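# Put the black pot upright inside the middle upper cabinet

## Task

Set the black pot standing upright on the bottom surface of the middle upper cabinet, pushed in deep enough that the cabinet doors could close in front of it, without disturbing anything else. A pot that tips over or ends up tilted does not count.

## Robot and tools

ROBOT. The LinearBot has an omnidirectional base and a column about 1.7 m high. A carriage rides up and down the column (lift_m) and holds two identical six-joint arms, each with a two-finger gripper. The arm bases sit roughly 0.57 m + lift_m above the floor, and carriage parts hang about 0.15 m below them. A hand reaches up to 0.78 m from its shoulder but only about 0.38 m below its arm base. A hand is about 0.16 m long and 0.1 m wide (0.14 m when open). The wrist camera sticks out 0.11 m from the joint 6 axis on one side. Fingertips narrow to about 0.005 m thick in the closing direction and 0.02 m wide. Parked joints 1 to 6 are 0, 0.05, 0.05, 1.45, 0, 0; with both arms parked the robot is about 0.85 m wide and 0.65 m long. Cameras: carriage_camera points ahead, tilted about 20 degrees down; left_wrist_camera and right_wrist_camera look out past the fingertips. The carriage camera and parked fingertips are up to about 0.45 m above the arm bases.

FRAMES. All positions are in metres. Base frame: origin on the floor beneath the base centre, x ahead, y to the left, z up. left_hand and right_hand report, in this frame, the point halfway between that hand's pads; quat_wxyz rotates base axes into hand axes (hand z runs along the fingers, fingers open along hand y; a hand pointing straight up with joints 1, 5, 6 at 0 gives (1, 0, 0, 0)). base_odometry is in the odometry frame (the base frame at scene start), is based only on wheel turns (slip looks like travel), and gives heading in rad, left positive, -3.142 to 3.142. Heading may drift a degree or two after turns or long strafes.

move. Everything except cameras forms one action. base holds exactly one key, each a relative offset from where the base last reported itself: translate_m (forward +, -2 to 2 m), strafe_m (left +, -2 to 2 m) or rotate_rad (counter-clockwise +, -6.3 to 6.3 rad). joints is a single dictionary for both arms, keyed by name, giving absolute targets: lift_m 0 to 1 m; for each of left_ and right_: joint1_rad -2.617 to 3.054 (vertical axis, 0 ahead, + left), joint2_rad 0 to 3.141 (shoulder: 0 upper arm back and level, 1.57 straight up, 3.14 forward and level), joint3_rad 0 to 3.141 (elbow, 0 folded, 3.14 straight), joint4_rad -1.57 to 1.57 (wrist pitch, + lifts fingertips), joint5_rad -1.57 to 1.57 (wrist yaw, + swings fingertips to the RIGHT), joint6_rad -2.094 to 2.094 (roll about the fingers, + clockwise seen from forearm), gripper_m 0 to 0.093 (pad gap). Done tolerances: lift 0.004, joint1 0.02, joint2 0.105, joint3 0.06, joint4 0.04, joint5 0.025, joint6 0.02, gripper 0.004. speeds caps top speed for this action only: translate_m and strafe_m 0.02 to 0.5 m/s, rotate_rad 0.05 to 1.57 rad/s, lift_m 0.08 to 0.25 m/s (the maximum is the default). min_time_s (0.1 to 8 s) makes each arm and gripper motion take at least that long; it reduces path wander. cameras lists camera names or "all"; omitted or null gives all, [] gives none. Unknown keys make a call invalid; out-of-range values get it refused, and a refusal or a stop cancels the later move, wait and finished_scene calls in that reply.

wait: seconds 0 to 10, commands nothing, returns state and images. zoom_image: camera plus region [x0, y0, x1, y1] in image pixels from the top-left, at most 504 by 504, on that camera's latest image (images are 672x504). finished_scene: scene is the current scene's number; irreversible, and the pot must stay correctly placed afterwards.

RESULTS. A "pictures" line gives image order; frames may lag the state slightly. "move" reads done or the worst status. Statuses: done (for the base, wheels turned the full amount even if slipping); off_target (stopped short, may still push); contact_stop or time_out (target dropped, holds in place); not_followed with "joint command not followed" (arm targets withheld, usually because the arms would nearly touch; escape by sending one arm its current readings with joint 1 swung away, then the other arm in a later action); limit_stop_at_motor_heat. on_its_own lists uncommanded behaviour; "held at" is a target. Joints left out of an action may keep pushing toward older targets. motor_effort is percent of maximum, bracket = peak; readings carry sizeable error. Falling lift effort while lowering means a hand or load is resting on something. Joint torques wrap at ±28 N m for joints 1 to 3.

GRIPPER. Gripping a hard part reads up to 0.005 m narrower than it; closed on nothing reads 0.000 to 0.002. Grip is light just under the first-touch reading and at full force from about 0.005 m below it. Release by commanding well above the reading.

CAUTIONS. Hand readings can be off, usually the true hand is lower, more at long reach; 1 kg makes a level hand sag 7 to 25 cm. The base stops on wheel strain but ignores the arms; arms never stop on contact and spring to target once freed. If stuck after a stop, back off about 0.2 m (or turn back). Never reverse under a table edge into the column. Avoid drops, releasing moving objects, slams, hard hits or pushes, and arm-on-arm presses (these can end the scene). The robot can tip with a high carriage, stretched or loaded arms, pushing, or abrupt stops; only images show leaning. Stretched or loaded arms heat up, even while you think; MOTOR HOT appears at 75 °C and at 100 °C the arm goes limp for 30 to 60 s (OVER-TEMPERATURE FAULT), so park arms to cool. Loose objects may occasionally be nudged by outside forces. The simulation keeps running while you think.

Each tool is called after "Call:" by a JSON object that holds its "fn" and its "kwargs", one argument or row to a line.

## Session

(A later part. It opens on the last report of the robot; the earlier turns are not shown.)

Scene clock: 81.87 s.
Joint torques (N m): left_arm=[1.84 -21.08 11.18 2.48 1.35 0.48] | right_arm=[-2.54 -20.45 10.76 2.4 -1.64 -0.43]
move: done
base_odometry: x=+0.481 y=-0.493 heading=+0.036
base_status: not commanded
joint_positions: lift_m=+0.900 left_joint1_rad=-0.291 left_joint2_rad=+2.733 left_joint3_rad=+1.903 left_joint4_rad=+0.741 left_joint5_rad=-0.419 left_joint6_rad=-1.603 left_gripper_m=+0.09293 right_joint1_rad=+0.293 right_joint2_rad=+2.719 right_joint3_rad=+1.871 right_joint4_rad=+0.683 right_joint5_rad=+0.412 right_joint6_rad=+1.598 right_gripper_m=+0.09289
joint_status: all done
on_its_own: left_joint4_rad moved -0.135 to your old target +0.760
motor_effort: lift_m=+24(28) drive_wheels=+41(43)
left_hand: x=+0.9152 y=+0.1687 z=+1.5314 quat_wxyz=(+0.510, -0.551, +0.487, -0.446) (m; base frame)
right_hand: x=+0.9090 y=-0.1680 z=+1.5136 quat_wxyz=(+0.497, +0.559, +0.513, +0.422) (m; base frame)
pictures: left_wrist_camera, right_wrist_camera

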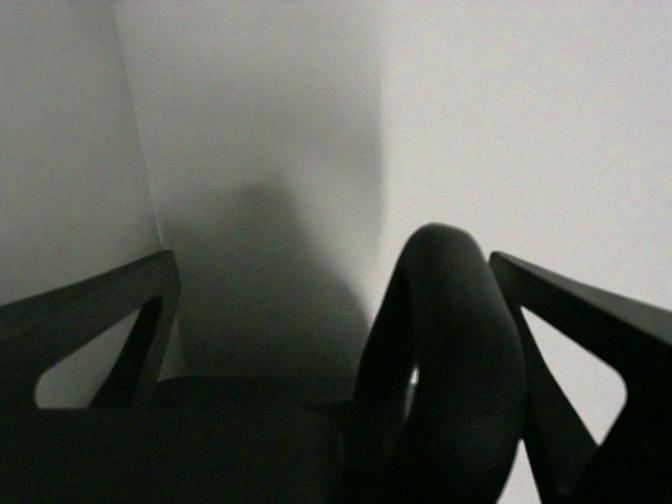

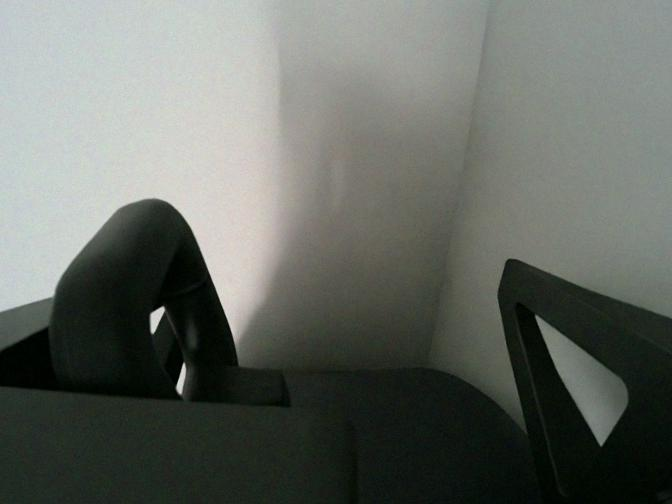

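Call:
{"fn": "move", "kwargs": {
  "joints": {"lift_m": 0.93},
  "speeds": {"lift_m": 0.1},
  "cameras": ["left_wrist_camera", "right_wrist_camera"]
}}

Scene clock: 83.40 s.
Joint torques (N m): left_arm=[0.98 -22.46 11.18 3.44 0.86 0.41] | right_arm=[-2.1 -21.07 10.74 2.59 -1.15 -0.32]
move: done
base_odometry: x=+0.481 y=-0.493 heading=+0.036
base_status: not commanded
joint_positions: lift_m=+0.930 left_joint1_rad=-0.282 left_joint2_rad=+2.747 left_joint3_rad=+1.903 left_joint4_rad=+0.656 left_joint5_rad=-0.370 left_joint6_rad=-1.598 left_gripper_m=+0.09297 right_joint1_rad=+0.288 right_joint2_rad=+2.724 right_joint3_rad=+1.871 right_joint4_rad=+0.667 right_joint5_rad=+0.368 right_joint6_rad=+1.590 right_gripper_m=+0.09291
joint_status: all done
on_its_own: left_joint5_rad moved +0.048 toward your old target -0.280; right_joint5_rad moved -0.045 toward your old target +0.265
motor_effort: lift_m=+24(28) drive_wheels=+37(43)
left_hand: x=+0.9137 y=+0.1678 z=+1.5319 quat_wxyz=(+0.484, -0.556, +0.527, -0.423) (m; base frame)
right_hand: x=+0.9095 y=-0.1646 z=+1.5360 quat_wxyz=(+0.484, +0.552, +0.531, +0.423) (m; base frame)
pictures: left_wrist_camera, right_wrist_camera

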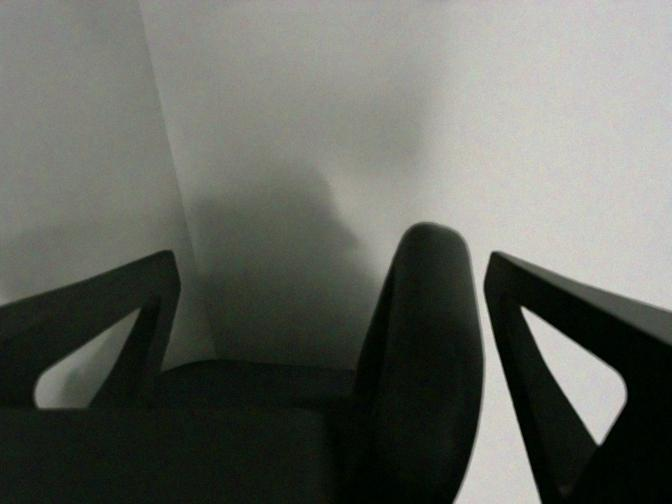

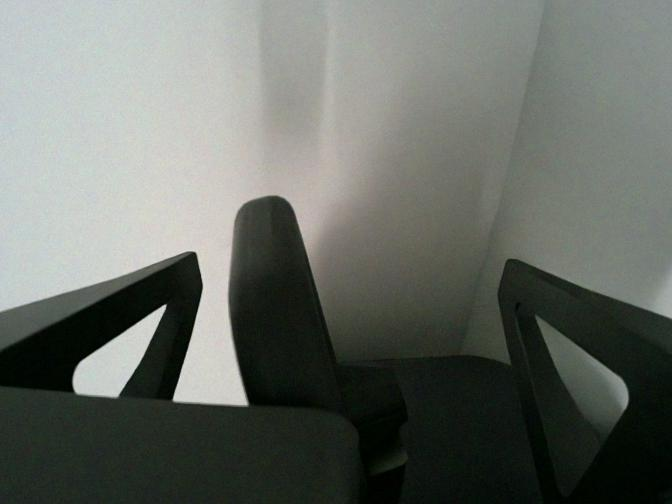

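Call:
{"fn": "move", "kwargs": {
  "joints": {"lift_m": 0.943},
  "speeds": {"lift_m": 0.1},
  "cameras": ["left_wrist_camera", "right_wrist_camera"]
}}

Scene clock: 84.97 s.
Joint torques (N m): left_arm=[0.47 -23.38 10.78 3.62 0.25 0.31] | right_arm=[-0.44 -20.98 8.36 2.33 -0.32 -0.23]
move: done
base_odometry: x=+0.481 y=-0.493 heading=+0.036
base_status: not commanded
joint_positions: lift_m=+0.943 left_joint1_rad=-0.277 left_joint2_rad=+2.755 left_joint3_rad=+1.909 left_joint4_rad=+0.641 left_joint5_rad=-0.306 left_joint6_rad=-1.588 left_gripper_m=+0.09299 right_joint1_rad=+0.270 right_joint2_rad=+2.722 right_joint3_rad=+1.904 right_joint4_rad=+0.691 right_joint5_rad=+0.294 right_joint6_rad=+1.583 right_gripper_m=+0.09293
joint_status: all done
on_its_own: left_joint5_rad moved +0.064 toward your old target -0.280; right_joint5_rad moved -0.073 toward your old target +0.265
motor_effort: lift_m=+24(29) drive_wheels=+29(37)
left_hand: x=+0.9146 y=+0.1605 z=+1.5376 quat_wxyz=(+0.467, -0.544, +0.549, -0.430) (m; base frame)
right_hand: x=+0.9193 y=-0.1626 z=+1.5701 quat_wxyz=(+0.481, +0.530, +0.529, +0.457) (m; base frame)
pictures: left_wrist_camera, right_wrist_camera

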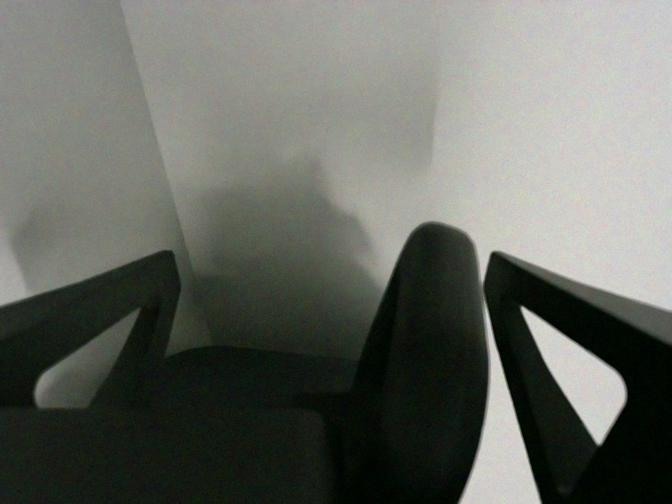

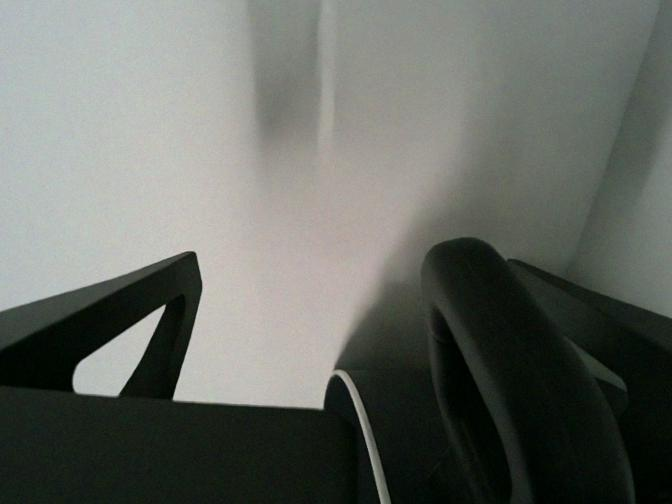

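Call:
{"fn": "move", "kwargs": {
  "joints": {"lift_m": 0.932, "left_joint4_rad": 0.87},
  "min_time_s": 0.6,
  "speeds": {"lift_m": 0.1},
  "cameras": ["left_wrist_camera", "right_wrist_camera"]
}}

Scene clock: 86.70 s.
Joint torques (N m): left_arm=[0.46 -23.36 10.58 4.23 0.36 0.29] | right_arm=[-0.57 -19.86 8.39 2.18 -0.43 -0.16]
move: off_target
base_odometry: x=+0.481 y=-0.493 heading=+0.036
base_status: not commanded
joint_positions: lift_m=+0.932 left_joint1_rad=-0.277 left_joint2_rad=+2.755 left_joint3_rad=+1.910 left_joint4_rad=+0.697 left_joint5_rad=-0.318 left_joint6_rad=-1.586 left_gripper_m=+0.09299 right_joint1_rad=+0.270 right_joint2_rad=+2.712 right_joint3_rad=+1.904 right_joint4_rad=+0.706 right_joint5_rad=+0.305 right_joint6_rad=+1.576 right_gripper_m=+0.09293
joint_status: left_joint4_rad off_target (ended at +0.698, target +0.870); the others done
motor_effort: lift_m=+20(21) drive_wheels=+33(33)
left_hand: x=+0.9171 y=+0.1617 z=+1.5411 quat_wxyz=(+0.481, -0.537, +0.530, -0.446) (m; base frame)
right_hand: x=+0.9202 y=-0.1642 z=+1.5702 quat_wxyz=(+0.490, +0.527, +0.521, +0.460) (m; base frame)
pictures: left_wrist_camera, right_wrist_camera

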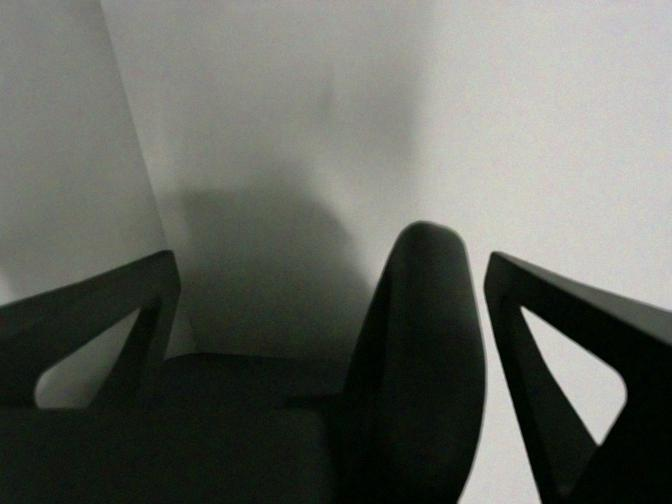

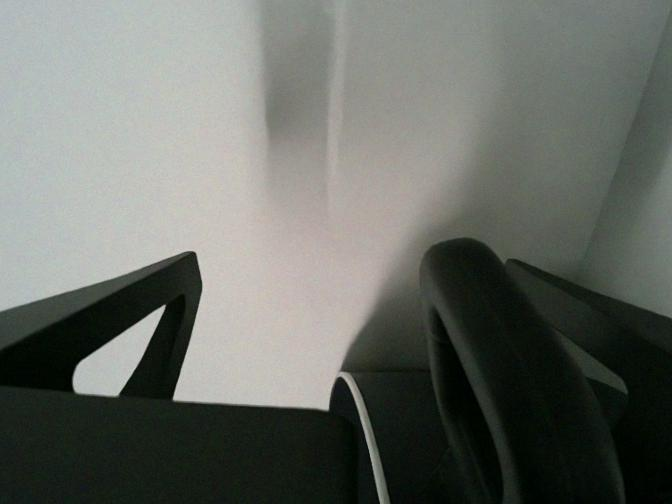

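Call:
{"fn": "move", "kwargs": {
  "joints": {"lift_m": 0.92, "left_joint4_rad": 1.03},
  "min_time_s": 0.6,
  "speeds": {"lift_m": 0.1},
  "cameras": ["left_wrist_camera", "right_wrist_camera"]
}}

Scene clock: 90.20 s.
Joint torques (N m): left_arm=[0.47 -24.87 10.58 4.33 0.56 0.29] | right_arm=[-0.64 -18.28 8.31 2.11 -0.35 -0.12]
move: off_target
MOTOR HOT: joint 2 (shoulder) of the left arm reports 77 °C; the controller stops that arm at 100 °C. To cool a motor, set the load down, stop pushing, or move to a pose that needs little force.
base_odometry: x=+0.481 y=-0.493 heading=+0.036
base_status: not commanded
joint_positions: lift_m=+0.920 left_joint1_rad=-0.277 left_joint2_rad=+2.769 left_joint3_rad=+1.910 left_joint4_rad=+0.846 left_joint5_rad=-0.336 left_joint6_rad=-1.586 left_gripper_m=+0.09301 right_joint1_rad=+0.270 right_joint2_rad=+2.697 right_joint3_rad=+1.904 right_joint4_rad=+0.712 right_joint5_rad=+0.297 right_joint6_rad=+1.573 right_gripper_m=+0.09293
joint_status: left_joint4_rad off_target (ended at +0.846, target +1.030); the others done
motor_effort: lift_m=+20(21) drive_wheels=+35(36)
left_hand: x=+0.9188 y=+0.1643 z=+1.5545 quat_wxyz=(+0.509, -0.520, +0.485, -0.485) (m; base frame)
right_hand: x=+0.9210 y=-0.1626 z=+1.5702 quat_wxyz=(+0.492, +0.521, +0.517, +0.468) (m; base frame)
pictures: left_wrist_camera, right_wrist_camera

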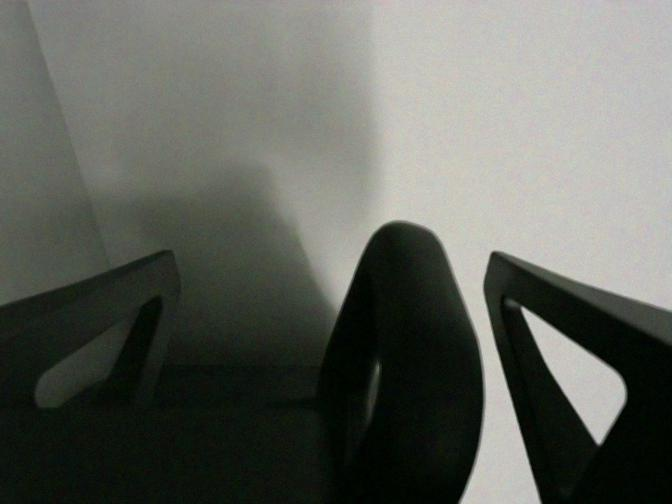

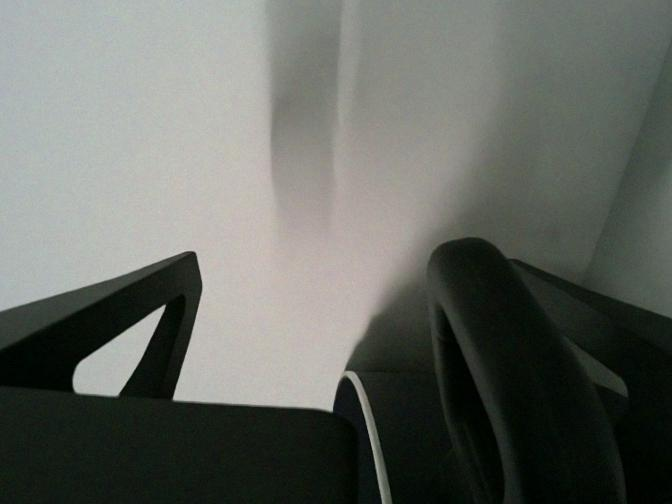

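Call:
{"fn": "move", "kwargs": {
  "joints": {"lift_m": 0.915},
  "speeds": {"lift_m": 0.08},
  "cameras": []
}}

Call:
{"fn": "move", "kwargs": {
  "base": {"translate_m": -0.03},
  "speeds": {"translate_m": 0.08},
  "cameras": ["carriage_camera", "left_wrist_camera", "right_wrist_camera"]
}}

Scene clock: 94.50 s.
Joint torques (N m): left_arm=[0.5 -24.76 10.55 4.01 0.59 0.26] | right_arm=[-0.54 -17.81 8.46 2.07 -0.35 -0.12]
move: done
MOTOR HOT: still on. Joint 2 (shoulder) of the left arm reports 85 °C.
base_odometry: x=+0.481 y=-0.493 heading=+0.036
base_status: not commanded
joint_positions: lift_m=+0.915 left_joint1_rad=-0.277 left_joint2_rad=+2.770 left_joint3_rad=+1.910 left_joint4_rad=+0.874 left_joint5_rad=-0.336 left_joint6_rad=-1.585 left_gripper_m=+0.09301 right_joint1_rad=+0.270 right_joint2_rad=+2.691 right_joint3_rad=+1.904 right_joint4_rad=+0.715 right_joint5_rad=+0.295 right_joint6_rad=+1.573 right_gripper_m=+0.09293
joint_status: all done
motor_effort: lift_m=+20(21) drive_wheels=+37(37)
left_hand: x=+0.9188 y=+0.1643 z=+1.5559 quat_wxyz=(+0.513, -0.515, +0.477, -0.493) (m; base frame)
right_hand: x=+0.9213 y=-0.1622 z=+1.5698 quat_wxyz=(+0.493, +0.519, +0.515, +0.472) (m; base frame)
pictures: none
No camera images: "cameras" was empty.

Scene clock: 95.63 s.
Joint torques (N m): left_arm=[0.03 -24.66 9.25 3.21 0.19 0.17] | right_arm=[-0.12 -17.78 8.27 2.05 -0.17 -0.13]
move: done
MOTOR HOT: still on. Joint 2 (shoulder) of the left arm reports 86 °C.
base_odometry: x=+0.451 y=-0.494 heading=+0.037
base_status: done
joint_positions: lift_m=+0.915 left_joint1_rad=-0.273 left_joint2_rad=+2.769 left_joint3_rad=+1.924 left_joint4_rad=+0.943 left_joint5_rad=-0.294 left_joint6_rad=-1.575 left_gripper_m=+0.09301 right_joint1_rad=+0.265 right_joint2_rad=+2.691 right_joint3_rad=+1.906 right_joint4_rad=+0.718 right_joint5_rad=+0.279 right_joint6_rad=+1.573 right_gripper_m=+0.09293
joint_status: not commanded
on_its_own: left_joint4_rad moved +0.069 toward your old target +1.030; left_joint5_rad moved +0.042 to your old target -0.280
motor_effort: lift_m=+20(20) drive_wheels=-8(13)
left_hand: x=+0.9206 y=+0.1599 z=+1.5789 quat_wxyz=(+0.520, -0.489, +0.463, -0.526) (m; base frame)
right_hand: x=+0.9224 y=-0.1628 z=+1.5715 quat_wxyz=(+0.491, +0.515, +0.516, +0.476) (m; base frame)
pictures: carriage_camera, left_wrist_camera, right_wrist_camera

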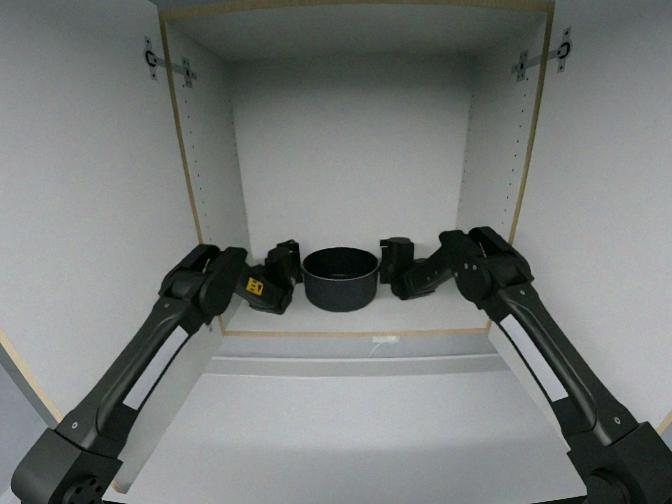

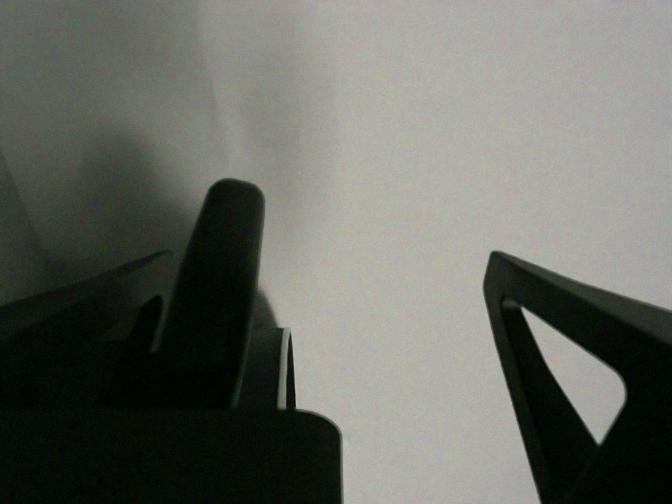

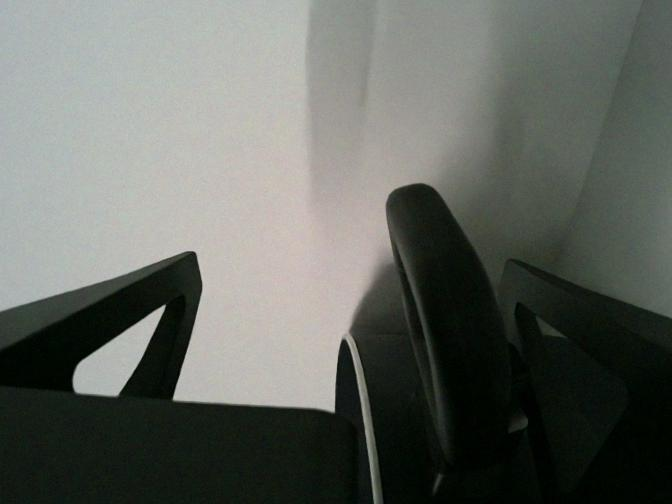

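Call:
{"fn": "move", "kwargs": {
  "joints": {"left_joint4_rad": 0.88},
  "min_time_s": 0.3,
  "cameras": ["left_wrist_camera", "right_wrist_camera"]
}}

Call:
{"fn": "move", "kwargs": {
  "base": {"translate_m": -0.37},
  "speeds": {"translate_m": 0.22},
  "cameras": ["carriage_camera"]
}}

Call:
{"fn": "move", "kwargs": {
  "base": {"translate_m": -0.2},
  "joints": {"left_joint1_rad": 0, "left_joint2_rad": 0.05, "left_joint3_rad": 0.05, "left_joint4_rad": 1.45, "left_joint5_rad": 0, "left_joint6_rad": 0, "right_joint1_rad": 0, "right_joint2_rad": 0.05, "right_joint3_rad": 0.05, "right_joint4_rad": 1.45, "right_joint5_rad": 0, "right_joint6_rad": 0, "lift_m": 0.75},
  "min_time_s": 2.5,
  "speeds": {"translate_m": 0.22, "lift_m": 0.1},
  "cameras": ["carriage_camera"]
}}

Scene clock: 97.83 s.
Joint torques (N m): left_arm=[-0.01 -24.25 8.51 2.26 0.17 0.15] | right_arm=[-0.08 -17.7 8.34 2.03 -0.14 -0.14]
move: done
MOTOR HOT: still on. Joint 2 (shoulder) of the left arm reports 88 °C.
base_odometry: x=+0.451 y=-0.494 heading=+0.037
base_status: not commanded
joint_positions: lift_m=+0.915 left_joint1_rad=-0.273 left_joint2_rad=+2.763 left_joint3_rad=+1.932 left_joint4_rad=+0.883 left_joint5_rad=-0.294 left_joint6_rad=-1.575 left_gripper_m=+0.09301 right_joint1_rad=+0.265 right_joint2_rad=+2.691 right_joint3_rad=+1.906 right_joint4_rad=+0.718 right_joint5_rad=+0.279 right_joint6_rad=+1.573 right_gripper_m=+0.09293
joint_status: all done
motor_effort: lift_m=+20(20) drive_wheels=-6(7)
left_hand: x=+0.9227 y=+0.1594 z=+1.5721 quat_wxyz=(+0.513, -0.497, +0.478, -0.512) (m; base frame)
right_hand: x=+0.9224 y=-0.1628 z=+1.5715 quat_wxyz=(+0.491, +0.515, +0.516, +0.476) (m; base frame)
pictures: left_wrist_camera, right_wrist_camera

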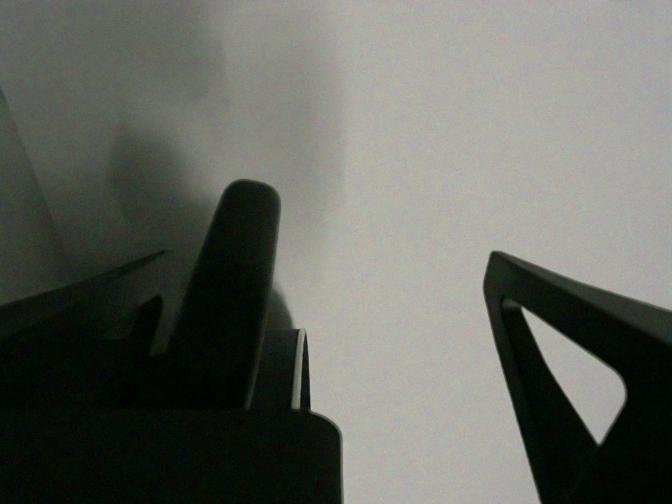

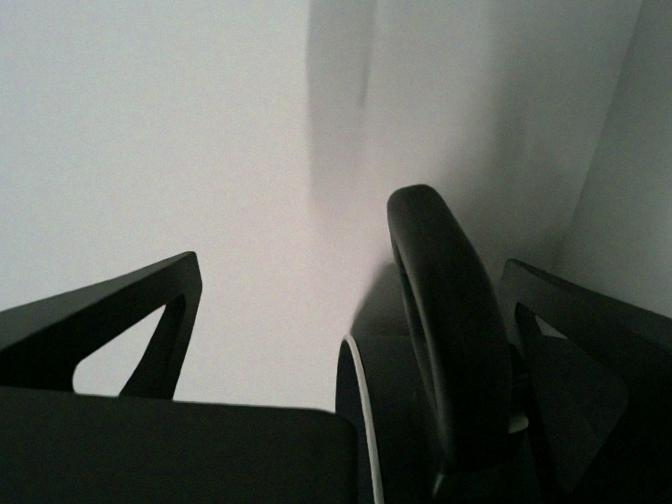

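Scene clock: 100.80 s.
Joint torques (N m): left_arm=[-0.03 -24.2 8.55 2.31 0.15 0.17] | right_arm=[-0.14 -17.85 8.2 2.04 -0.12 -0.15]
move: done
MOTOR HOT: still on. Joint 2 (shoulder) of the left arm reports 89 °C.
base_odometry: x=+0.081 y=-0.508 heading=+0.037
base_status: done
joint_positions: lift_m=+0.915 left_joint1_rad=-0.272 left_joint2_rad=+2.763 left_joint3_rad=+1.933 left_joint4_rad=+0.877 left_joint5_rad=-0.292 left_joint6_rad=-1.575 left_gripper_m=+0.09301 right_joint1_rad=+0.264 right_joint2_rad=+2.691 right_joint3_rad=+1.906 right_joint4_rad=+0.718 right_joint5_rad=+0.278 right_joint6_rad=+1.573 right_gripper_m=+0.09293
joint_status: not commanded
motor_effort: lift_m=+20(20) drive_wheels=+0(18)
left_hand: x=+0.9230 y=+0.1596 z=+1.5710 quat_wxyz=(+0.512, -0.498, +0.480, -0.510) (m; base frame)
right_hand: x=+0.9224 y=-0.1628 z=+1.5715 quat_wxyz=(+0.491, +0.515, +0.516, +0.477) (m; base frame)
pictures: carriage_camera

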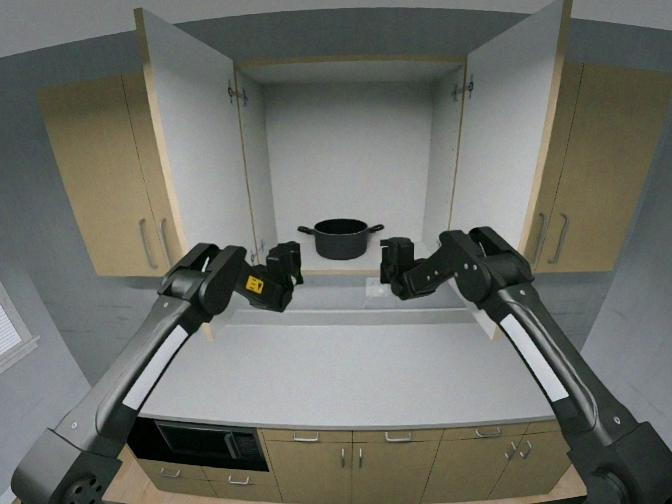

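Scene clock: 103.70 s.
Joint torques (N m): left_arm=[0.5 3.75 4.53 0.02 0.2 0.15] | right_arm=[-0.55 3.86 4.21 -0.11 -0.22 -0.2]
move: done
MOTOR HOT: still on. Joint 2 (shoulder) of the left arm reports 87 °C.
base_odometry: x=-0.119 y=-0.515 heading=+0.036
base_status: done
joint_positions: lift_m=+0.750 left_joint1_rad=-0.006 left_joint2_rad=+0.054 left_joint3_rad=+0.053 left_joint4_rad=+1.436 left_joint5_rad=-0.014 left_joint6_rad=-0.012 left_gripper_m=+0.09302 right_joint1_rad=+0.005 right_joint2_rad=+0.053 right_joint3_rad=+0.056 right_joint4_rad=+1.439 right_joint5_rad=+0.016 right_joint6_rad=+0.016 right_gripper_m=+0.09294
joint_status: all done
motor_effort: lift_m=+21(21) drive_wheels=-5(9)
left_hand: x=+0.2572 y=+0.3057 z=+1.7556 quat_wxyz=(+0.998, -0.007, +0.067, -0.009) (m; base frame)
right_hand: x=+0.2555 y=-0.3060 z=+1.7564 quat_wxyz=(+0.998, +0.008, +0.064, +0.010) (m; base frame)
pictures: carriage_camera

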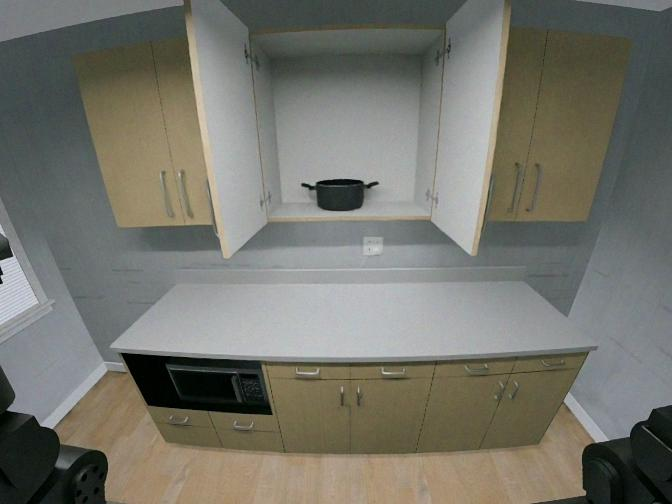

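Call:
{"fn": "zoom_image", "kwargs": {
  "camera": "carriage_camera",
  "region": [220, 20, 460, 280]
}}

Scaled by 1.938 from the camera's 672x504 image, which has a finer 960x720 frame.

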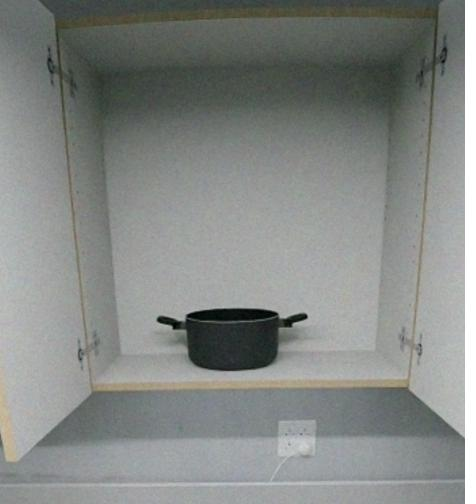

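Call:
{"fn": "zoom_image", "kwargs": {
  "camera": "carriage_camera",
  "region": [260, 170, 420, 230]
}}

Scaled by 3.150 from the camera's 672x504 image, which has a finer 960x720 frame.

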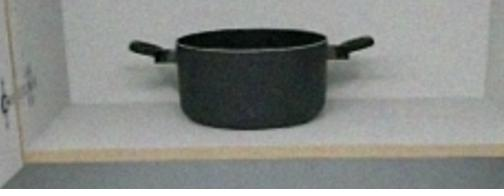

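Call:
{"fn": "move", "kwargs": {
  "base": {"translate_m": 0.42},
  "joints": {"lift_m": 0.8, "right_joint1_rad": 0.605, "right_joint2_rad": 2.634, "right_joint3_rad": 1.885, "right_joint4_rad": 0.79, "right_joint5_rad": 0.605, "right_joint6_rad": 0, "right_gripper_m": 0.0},
  "min_time_s": 2.2,
  "speeds": {"translate_m": 0.22},
  "cameras": ["carriage_camera", "right_wrist_camera"]
}}

Scene clock: 115.23 s.
Joint torques (N m): left_arm=[0.57 4.48 4.86 -0.11 0.14 0.14] | right_arm=[0.36 -16.65 8.03 1.96 0.19 -0.15]
move: done
MOTOR HOT: still on. Joint 2 (shoulder) of the left arm reports 73 °C.
base_odometry: x=+0.301 y=-0.500 heading=+0.036
base_status: done
joint_positions: lift_m=+0.800 left_joint1_rad=-0.006 left_joint2_rad=+0.048 left_joint3_rad=+0.049 left_joint4_rad=+1.445 left_joint5_rad=-0.010 left_joint6_rad=-0.010 left_gripper_m=+0.09302 right_joint1_rad=+0.600 right_joint2_rad=+2.642 right_joint3_rad=+1.854 right_joint4_rad=+0.780 right_joint5_rad=+0.590 right_joint6_rad=+0.013 right_gripper_m=+0.00021
joint_status: all done
motor_effort: lift_m=+24(29) drive_wheels=+1(12)
left_hand: x=+0.2543 y=+0.3050 z=+1.8045 quat_wxyz=(+0.998, -0.005, +0.062, -0.008) (m; base frame)
right_hand: x=+0.8412 y=+0.0036 z=+1.4807 quat_wxyz=(+0.705, +0.000, +0.710, +0.006) (m; base frame)
pictures: carriage_camera, right_wrist_camera

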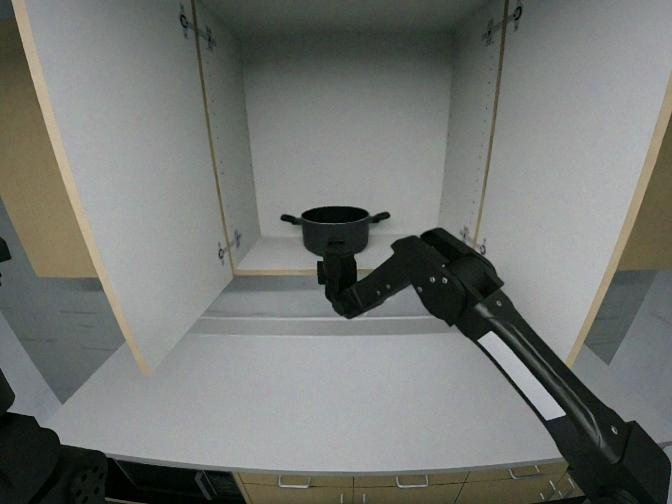

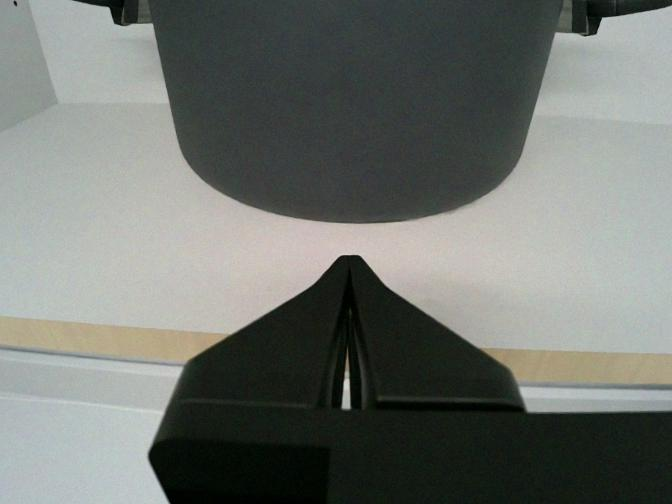

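Call:
{"fn": "move", "kwargs": {
  "base": {"translate_m": 0.12},
  "speeds": {"translate_m": 0.12},
  "cameras": ["carriage_camera", "right_wrist_camera"]
}}

Scene clock: 119.20 s.
Joint torques (N m): left_arm=[0.51 4.38 4.86 -0.14 0.14 0.14] | right_arm=[-6.79 -16.68 8.01 1.99 0.13 -0.16]
move: done
MOTOR HOT: cleared for the motors of the left arm.
base_odometry: x=+0.421 y=-0.496 heading=+0.035
base_status: done
joint_positions: lift_m=+0.800 left_joint1_rad=-0.006 left_joint2_rad=+0.048 left_joint3_rad=+0.049 left_joint4_rad=+1.448 left_joint5_rad=-0.010 left_joint6_rad=-0.010 left_gripper_m=+0.09302 right_joint1_rad=+0.687 right_joint2_rad=+2.642 right_joint3_rad=+1.854 right_joint4_rad=+0.780 right_joint5_rad=+0.591 right_joint6_rad=+0.013 right_gripper_m=+0.00021
joint_status: not commanded
motor_effort: lift_m=+24(24) drive_wheels=+1(7)
left_hand: x=+0.2535 y=+0.3049 z=+1.8046 quat_wxyz=(+0.998, -0.005, +0.060, -0.008) (m; base frame)
right_hand: x=+0.8121 y=+0.0563 z=+1.4806 quat_wxyz=(+0.704, -0.031, +0.709, +0.037) (m; base frame)
pictures: carriage_camera, right_wrist_camera

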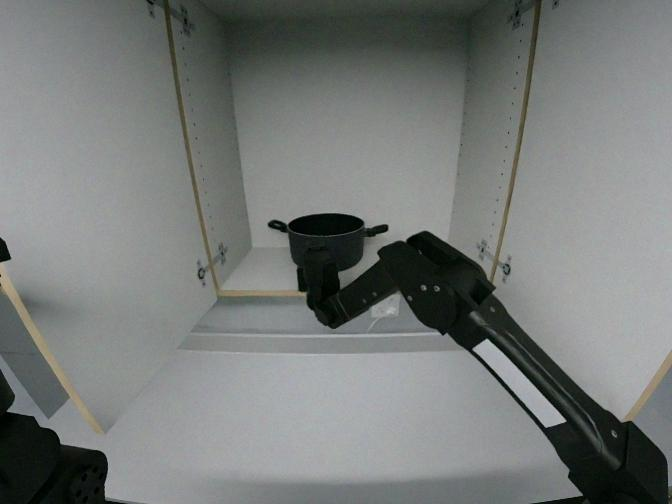

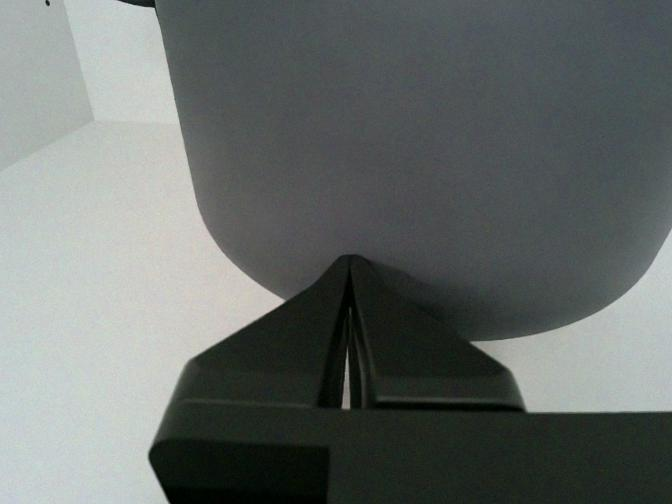

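Call:
{"fn": "zoom_image", "kwargs": {
  "camera": "carriage_camera",
  "region": [210, 180, 490, 360]
}}

Call:
{"fn": "move", "kwargs": {
  "cameras": ["right_wrist_camera"]
}}

Scaled by 1.800 from the camera's 672x504 image, which has a finer 960x720 frame.

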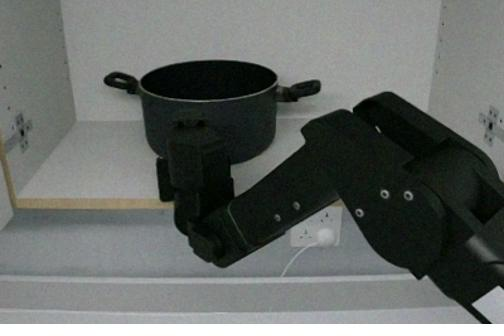

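Scene clock: 124.30 s.
Joint torques (N m): left_arm=[0.49 4.37 4.89 -0.13 0.11 0.14] | right_arm=[-6.87 -16.66 8.01 1.96 0.15 -0.15]
base_odometry: x=+0.421 y=-0.496 heading=+0.035
base_status: done
joint_positions: lift_m=+0.800 left_joint1_rad=-0.006 left_joint2_rad=+0.048 left_joint3_rad=+0.049 left_joint4_rad=+1.448 left_joint5_rad=-0.010 left_joint6_rad=-0.010 left_gripper_m=+0.09302 right_joint1_rad=+0.687 right_joint2_rad=+2.642 right_joint3_rad=+1.854 right_joint4_rad=+0.780 right_joint5_rad=+0.591 right_joint6_rad=+0.013 right_gripper_m=+0.00021
joint_status: not commanded
motor_effort: lift_m=+24(24) drive_wheels=+3(7)
left_hand: x=+0.2535 y=+0.3049 z=+1.8046 quat_wxyz=(+0.998, -0.005, +0.060, -0.008) (m; base frame)
right_hand: x=+0.8121 y=+0.0563 z=+1.4806 quat_wxyz=(+0.704, -0.031, +0.709, +0.037) (m; base frame)
pictures: right_wrist_camera

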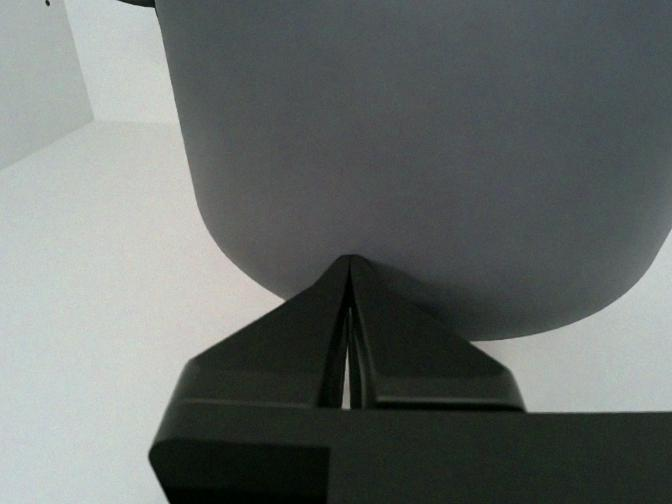

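Call:
{"fn": "move", "kwargs": {
  "base": {"translate_m": -0.12},
  "speeds": {"translate_m": 0.1},
  "cameras": ["carriage_camera", "right_wrist_camera"]
}}

Call:
{"fn": "zoom_image", "kwargs": {
  "camera": "carriage_camera",
  "region": [210, 150, 490, 350]
}}

Scene clock: 134.90 s.
Joint torques (N m): left_arm=[0.46 4.38 4.9 -0.15 0.12 0.15] | right_arm=[-0.12 -16.62 7.95 1.97 0.14 -0.14]
move: done
base_odometry: x=+0.301 y=-0.500 heading=+0.036
base_status: done
joint_positions: lift_m=+0.800 left_joint1_rad=-0.006 left_joint2_rad=+0.048 left_joint3_rad=+0.049 left_joint4_rad=+1.448 left_joint5_rad=-0.010 left_joint6_rad=-0.010 left_gripper_m=+0.09302 right_joint1_rad=+0.604 right_joint2_rad=+2.642 right_joint3_rad=+1.854 right_joint4_rad=+0.780 right_joint5_rad=+0.592 right_joint6_rad=+0.013 right_gripper_m=+0.00021
joint_status: not commanded
motor_effort: lift_m=+24(24) drive_wheels=-4(10)
left_hand: x=+0.2535 y=+0.3049 z=+1.8046 quat_wxyz=(+0.998, -0.005, +0.060, -0.008) (m; base frame)
right_hand: x=+0.8399 y=+0.0059 z=+1.4806 quat_wxyz=(+0.705, -0.002, +0.710, +0.007) (m; base frame)
pictures: carriage_camera, right_wrist_camera

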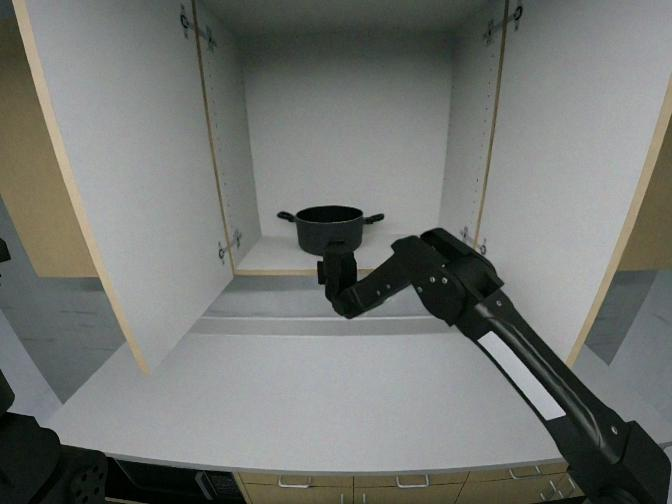

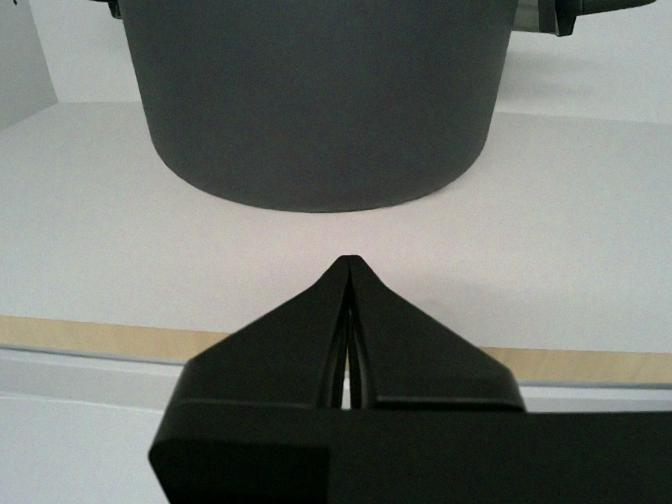

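Scaled by 1.800 from the camera's 672x504 image, which has a finer 960x720 frame.

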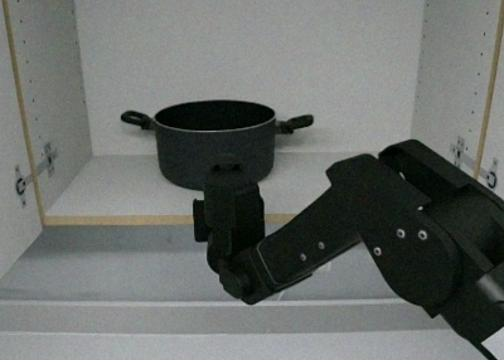

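Call:
{"fn": "move", "kwargs": {
  "base": {"translate_m": 0.09},
  "speeds": {"translate_m": 0.15},
  "cameras": ["right_wrist_camera"]
}}

Call:
{"fn": "move", "kwargs": {
  "base": {"translate_m": 0.03},
  "speeds": {"translate_m": 0.05},
  "cameras": ["carriage_camera", "right_wrist_camera"]
}}

Scene clock: 143.57 s.
Joint torques (N m): left_arm=[0.49 4.33 4.86 -0.16 0.13 0.14] | right_arm=[-0.01 -16.69 7.94 1.95 -0.16 -0.14]
move: done
base_odometry: x=+0.391 y=-0.497 heading=+0.035
base_status: done
joint_positions: lift_m=+0.800 left_joint1_rad=-0.006 left_joint2_rad=+0.048 left_joint3_rad=+0.049 left_joint4_rad=+1.449 left_joint5_rad=-0.010 left_joint6_rad=-0.010 left_gripper_m=+0.09302 right_joint1_rad=+0.604 right_joint2_rad=+2.642 right_joint3_rad=+1.854 right_joint4_rad=+0.779 right_joint5_rad=+0.619 right_joint6_rad=+0.013 right_gripper_m=+0.00020
joint_status: not commanded
motor_effort: lift_m=+24(24) drive_wheels=-5(12)
left_hand: x=+0.2535 y=+0.3049 z=+1.8046 quat_wxyz=(+0.998, -0.005, +0.060, -0.008) (m; base frame)
right_hand: x=+0.8399 y=+0.0012 z=+1.4806 quat_wxyz=(+0.704, +0.008, +0.710, -0.003) (m; base frame)
pictures: right_wrist_camera

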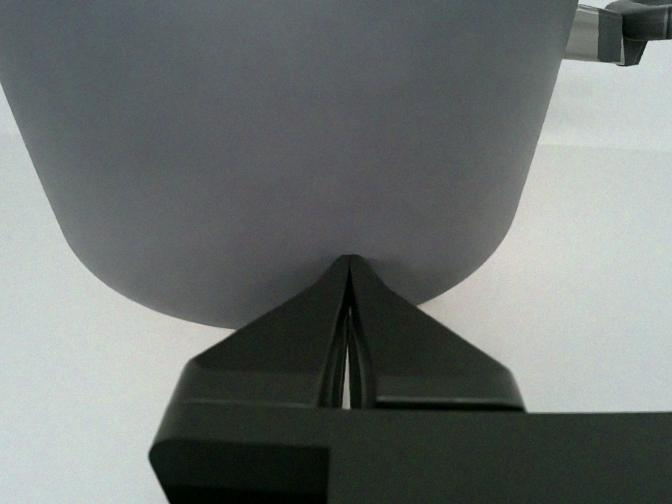

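Scene clock: 144.67 s.
Joint torques (N m): left_arm=[0.46 4.41 4.92 -0.14 0.12 0.14] | right_arm=[-6.19 -16.58 7.98 1.86 -1.78 -0.12]
move: done
base_odometry: x=+0.421 y=-0.497 heading=+0.035
base_status: done
joint_positions: lift_m=+0.800 left_joint1_rad=-0.006 left_joint2_rad=+0.048 left_joint3_rad=+0.049 left_joint4_rad=+1.449 left_joint5_rad=-0.010 left_joint6_rad=-0.010 left_gripper_m=+0.09302 right_joint1_rad=+0.679 right_joint2_rad=+2.642 right_joint3_rad=+1.853 right_joint4_rad=+0.781 right_joint5_rad=+0.761 right_joint6_rad=+0.013 right_gripper_m=+0.00020
joint_status: not commanded
motor_effort: lift_m=+24(24) drive_wheels=+4(9)
left_hand: x=+0.2534 y=+0.3049 z=+1.8046 quat_wxyz=(+0.998, -0.005, +0.060, -0.008) (m; base frame)
right_hand: x=+0.8150 y=+0.0223 z=+1.4807 quat_wxyz=(+0.704, +0.031, +0.709, -0.026) (m; base frame)
pictures: carriage_camera, right_wrist_camera

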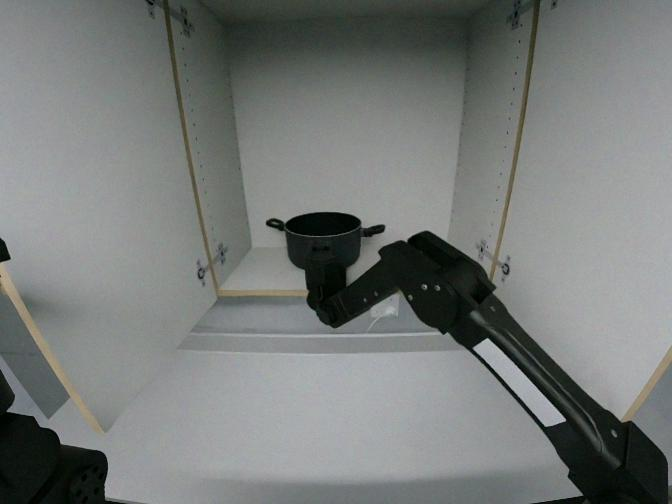

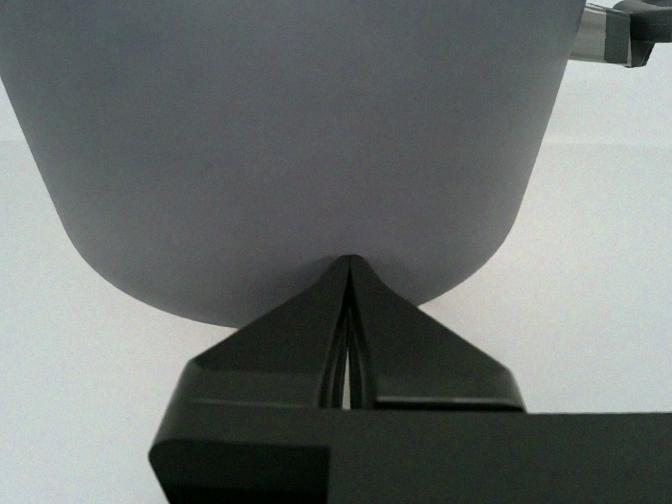

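Call:
{"fn": "move", "kwargs": {
  "base": {"translate_m": -0.05},
  "speeds": {"translate_m": 0.06},
  "cameras": ["right_wrist_camera"]
}}

Call:
{"fn": "move", "kwargs": {
  "base": {"translate_m": -0.32},
  "speeds": {"translate_m": 0.2},
  "cameras": ["carriage_camera", "right_wrist_camera"]
}}

Call:
{"fn": "zoom_image", "kwargs": {
  "camera": "carriage_camera",
  "region": [210, 130, 490, 330]
}}

Scene clock: 147.10 s.
Joint torques (N m): left_arm=[0.49 4.38 4.96 -0.15 0.13 0.14] | right_arm=[-0.14 -16.7 8.03 1.94 -0.16 -0.15]
move: done
base_odometry: x=+0.371 y=-0.498 heading=+0.035
base_status: done
joint_positions: lift_m=+0.800 left_joint1_rad=-0.006 left_joint2_rad=+0.048 left_joint3_rad=+0.049 left_joint4_rad=+1.449 left_joint5_rad=-0.010 left_joint6_rad=-0.010 left_gripper_m=+0.09302 right_joint1_rad=+0.604 right_joint2_rad=+2.642 right_joint3_rad=+1.853 right_joint4_rad=+0.781 right_joint5_rad=+0.619 right_joint6_rad=+0.013 right_gripper_m=+0.00020
joint_status: not commanded
motor_effort: lift_m=+24(24) drive_wheels=+0(7)
left_hand: x=+0.2534 y=+0.3049 z=+1.8046 quat_wxyz=(+0.998, -0.005, +0.060, -0.008) (m; base frame)
right_hand: x=+0.8397 y=+0.0014 z=+1.4805 quat_wxyz=(+0.705, +0.008, +0.709, -0.002) (m; base frame)
pictures: right_wrist_camera

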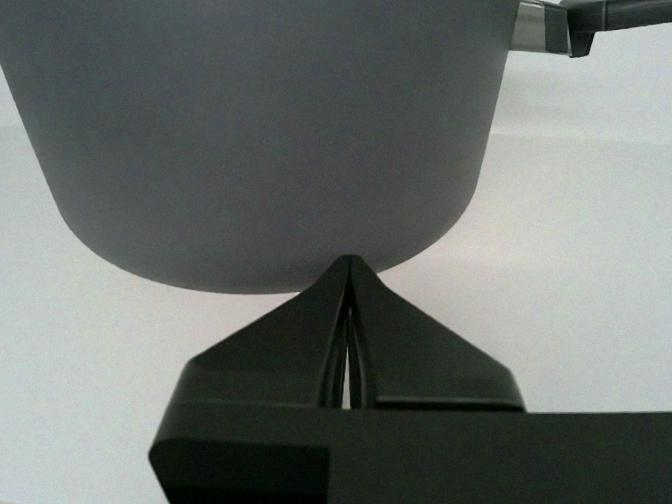

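Scene clock: 149.90 s.
Joint torques (N m): left_arm=[0.51 4.34 4.88 -0.12 0.14 0.14] | right_arm=[-0.2 -16.72 8.05 1.95 -0.14 -0.16]
move: done
base_odometry: x=+0.051 y=-0.510 heading=+0.035
base_status: done
joint_positions: lift_m=+0.800 left_joint1_rad=-0.006 left_joint2_rad=+0.048 left_joint3_rad=+0.049 left_joint4_rad=+1.449 left_joint5_rad=-0.009 left_joint6_rad=-0.010 left_gripper_m=+0.09302 right_joint1_rad=+0.605 right_joint2_rad=+2.642 right_joint3_rad=+1.853 right_joint4_rad=+0.781 right_joint5_rad=+0.617 right_joint6_rad=+0.013 right_gripper_m=+0.00020
joint_status: not commanded
motor_effort: lift_m=+23(24) drive_wheels=-2(12)
left_hand: x=+0.2534 y=+0.3049 z=+1.8046 quat_wxyz=(+0.998, -0.005, +0.060, -0.008) (m; base frame)
right_hand: x=+0.8394 y=+0.0024 z=+1.4805 quat_wxyz=(+0.705, +0.007, +0.709, -0.001) (m; base frame)
pictures: carriage_camera, right_wrist_camera

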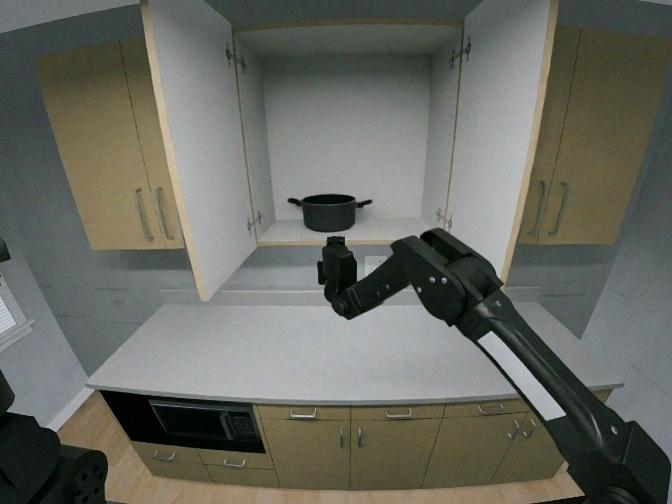

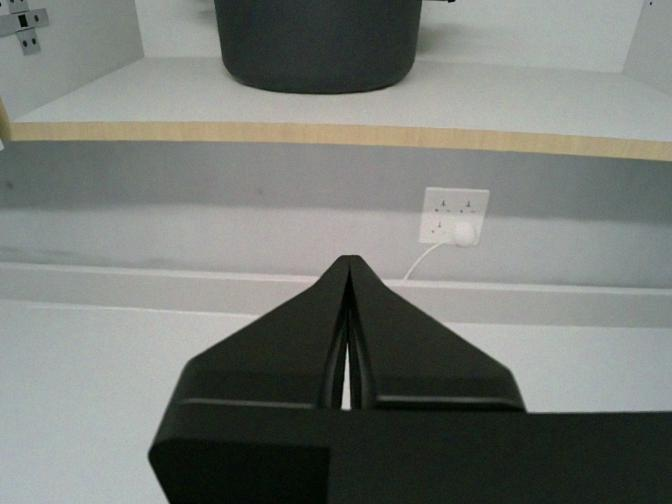

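Scaled by 1.800 from the camera's 672x504 image, which has a finer 960x720 frame.

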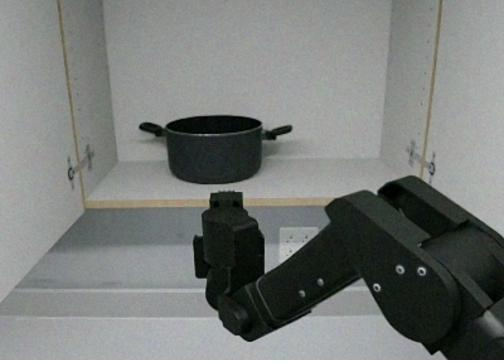

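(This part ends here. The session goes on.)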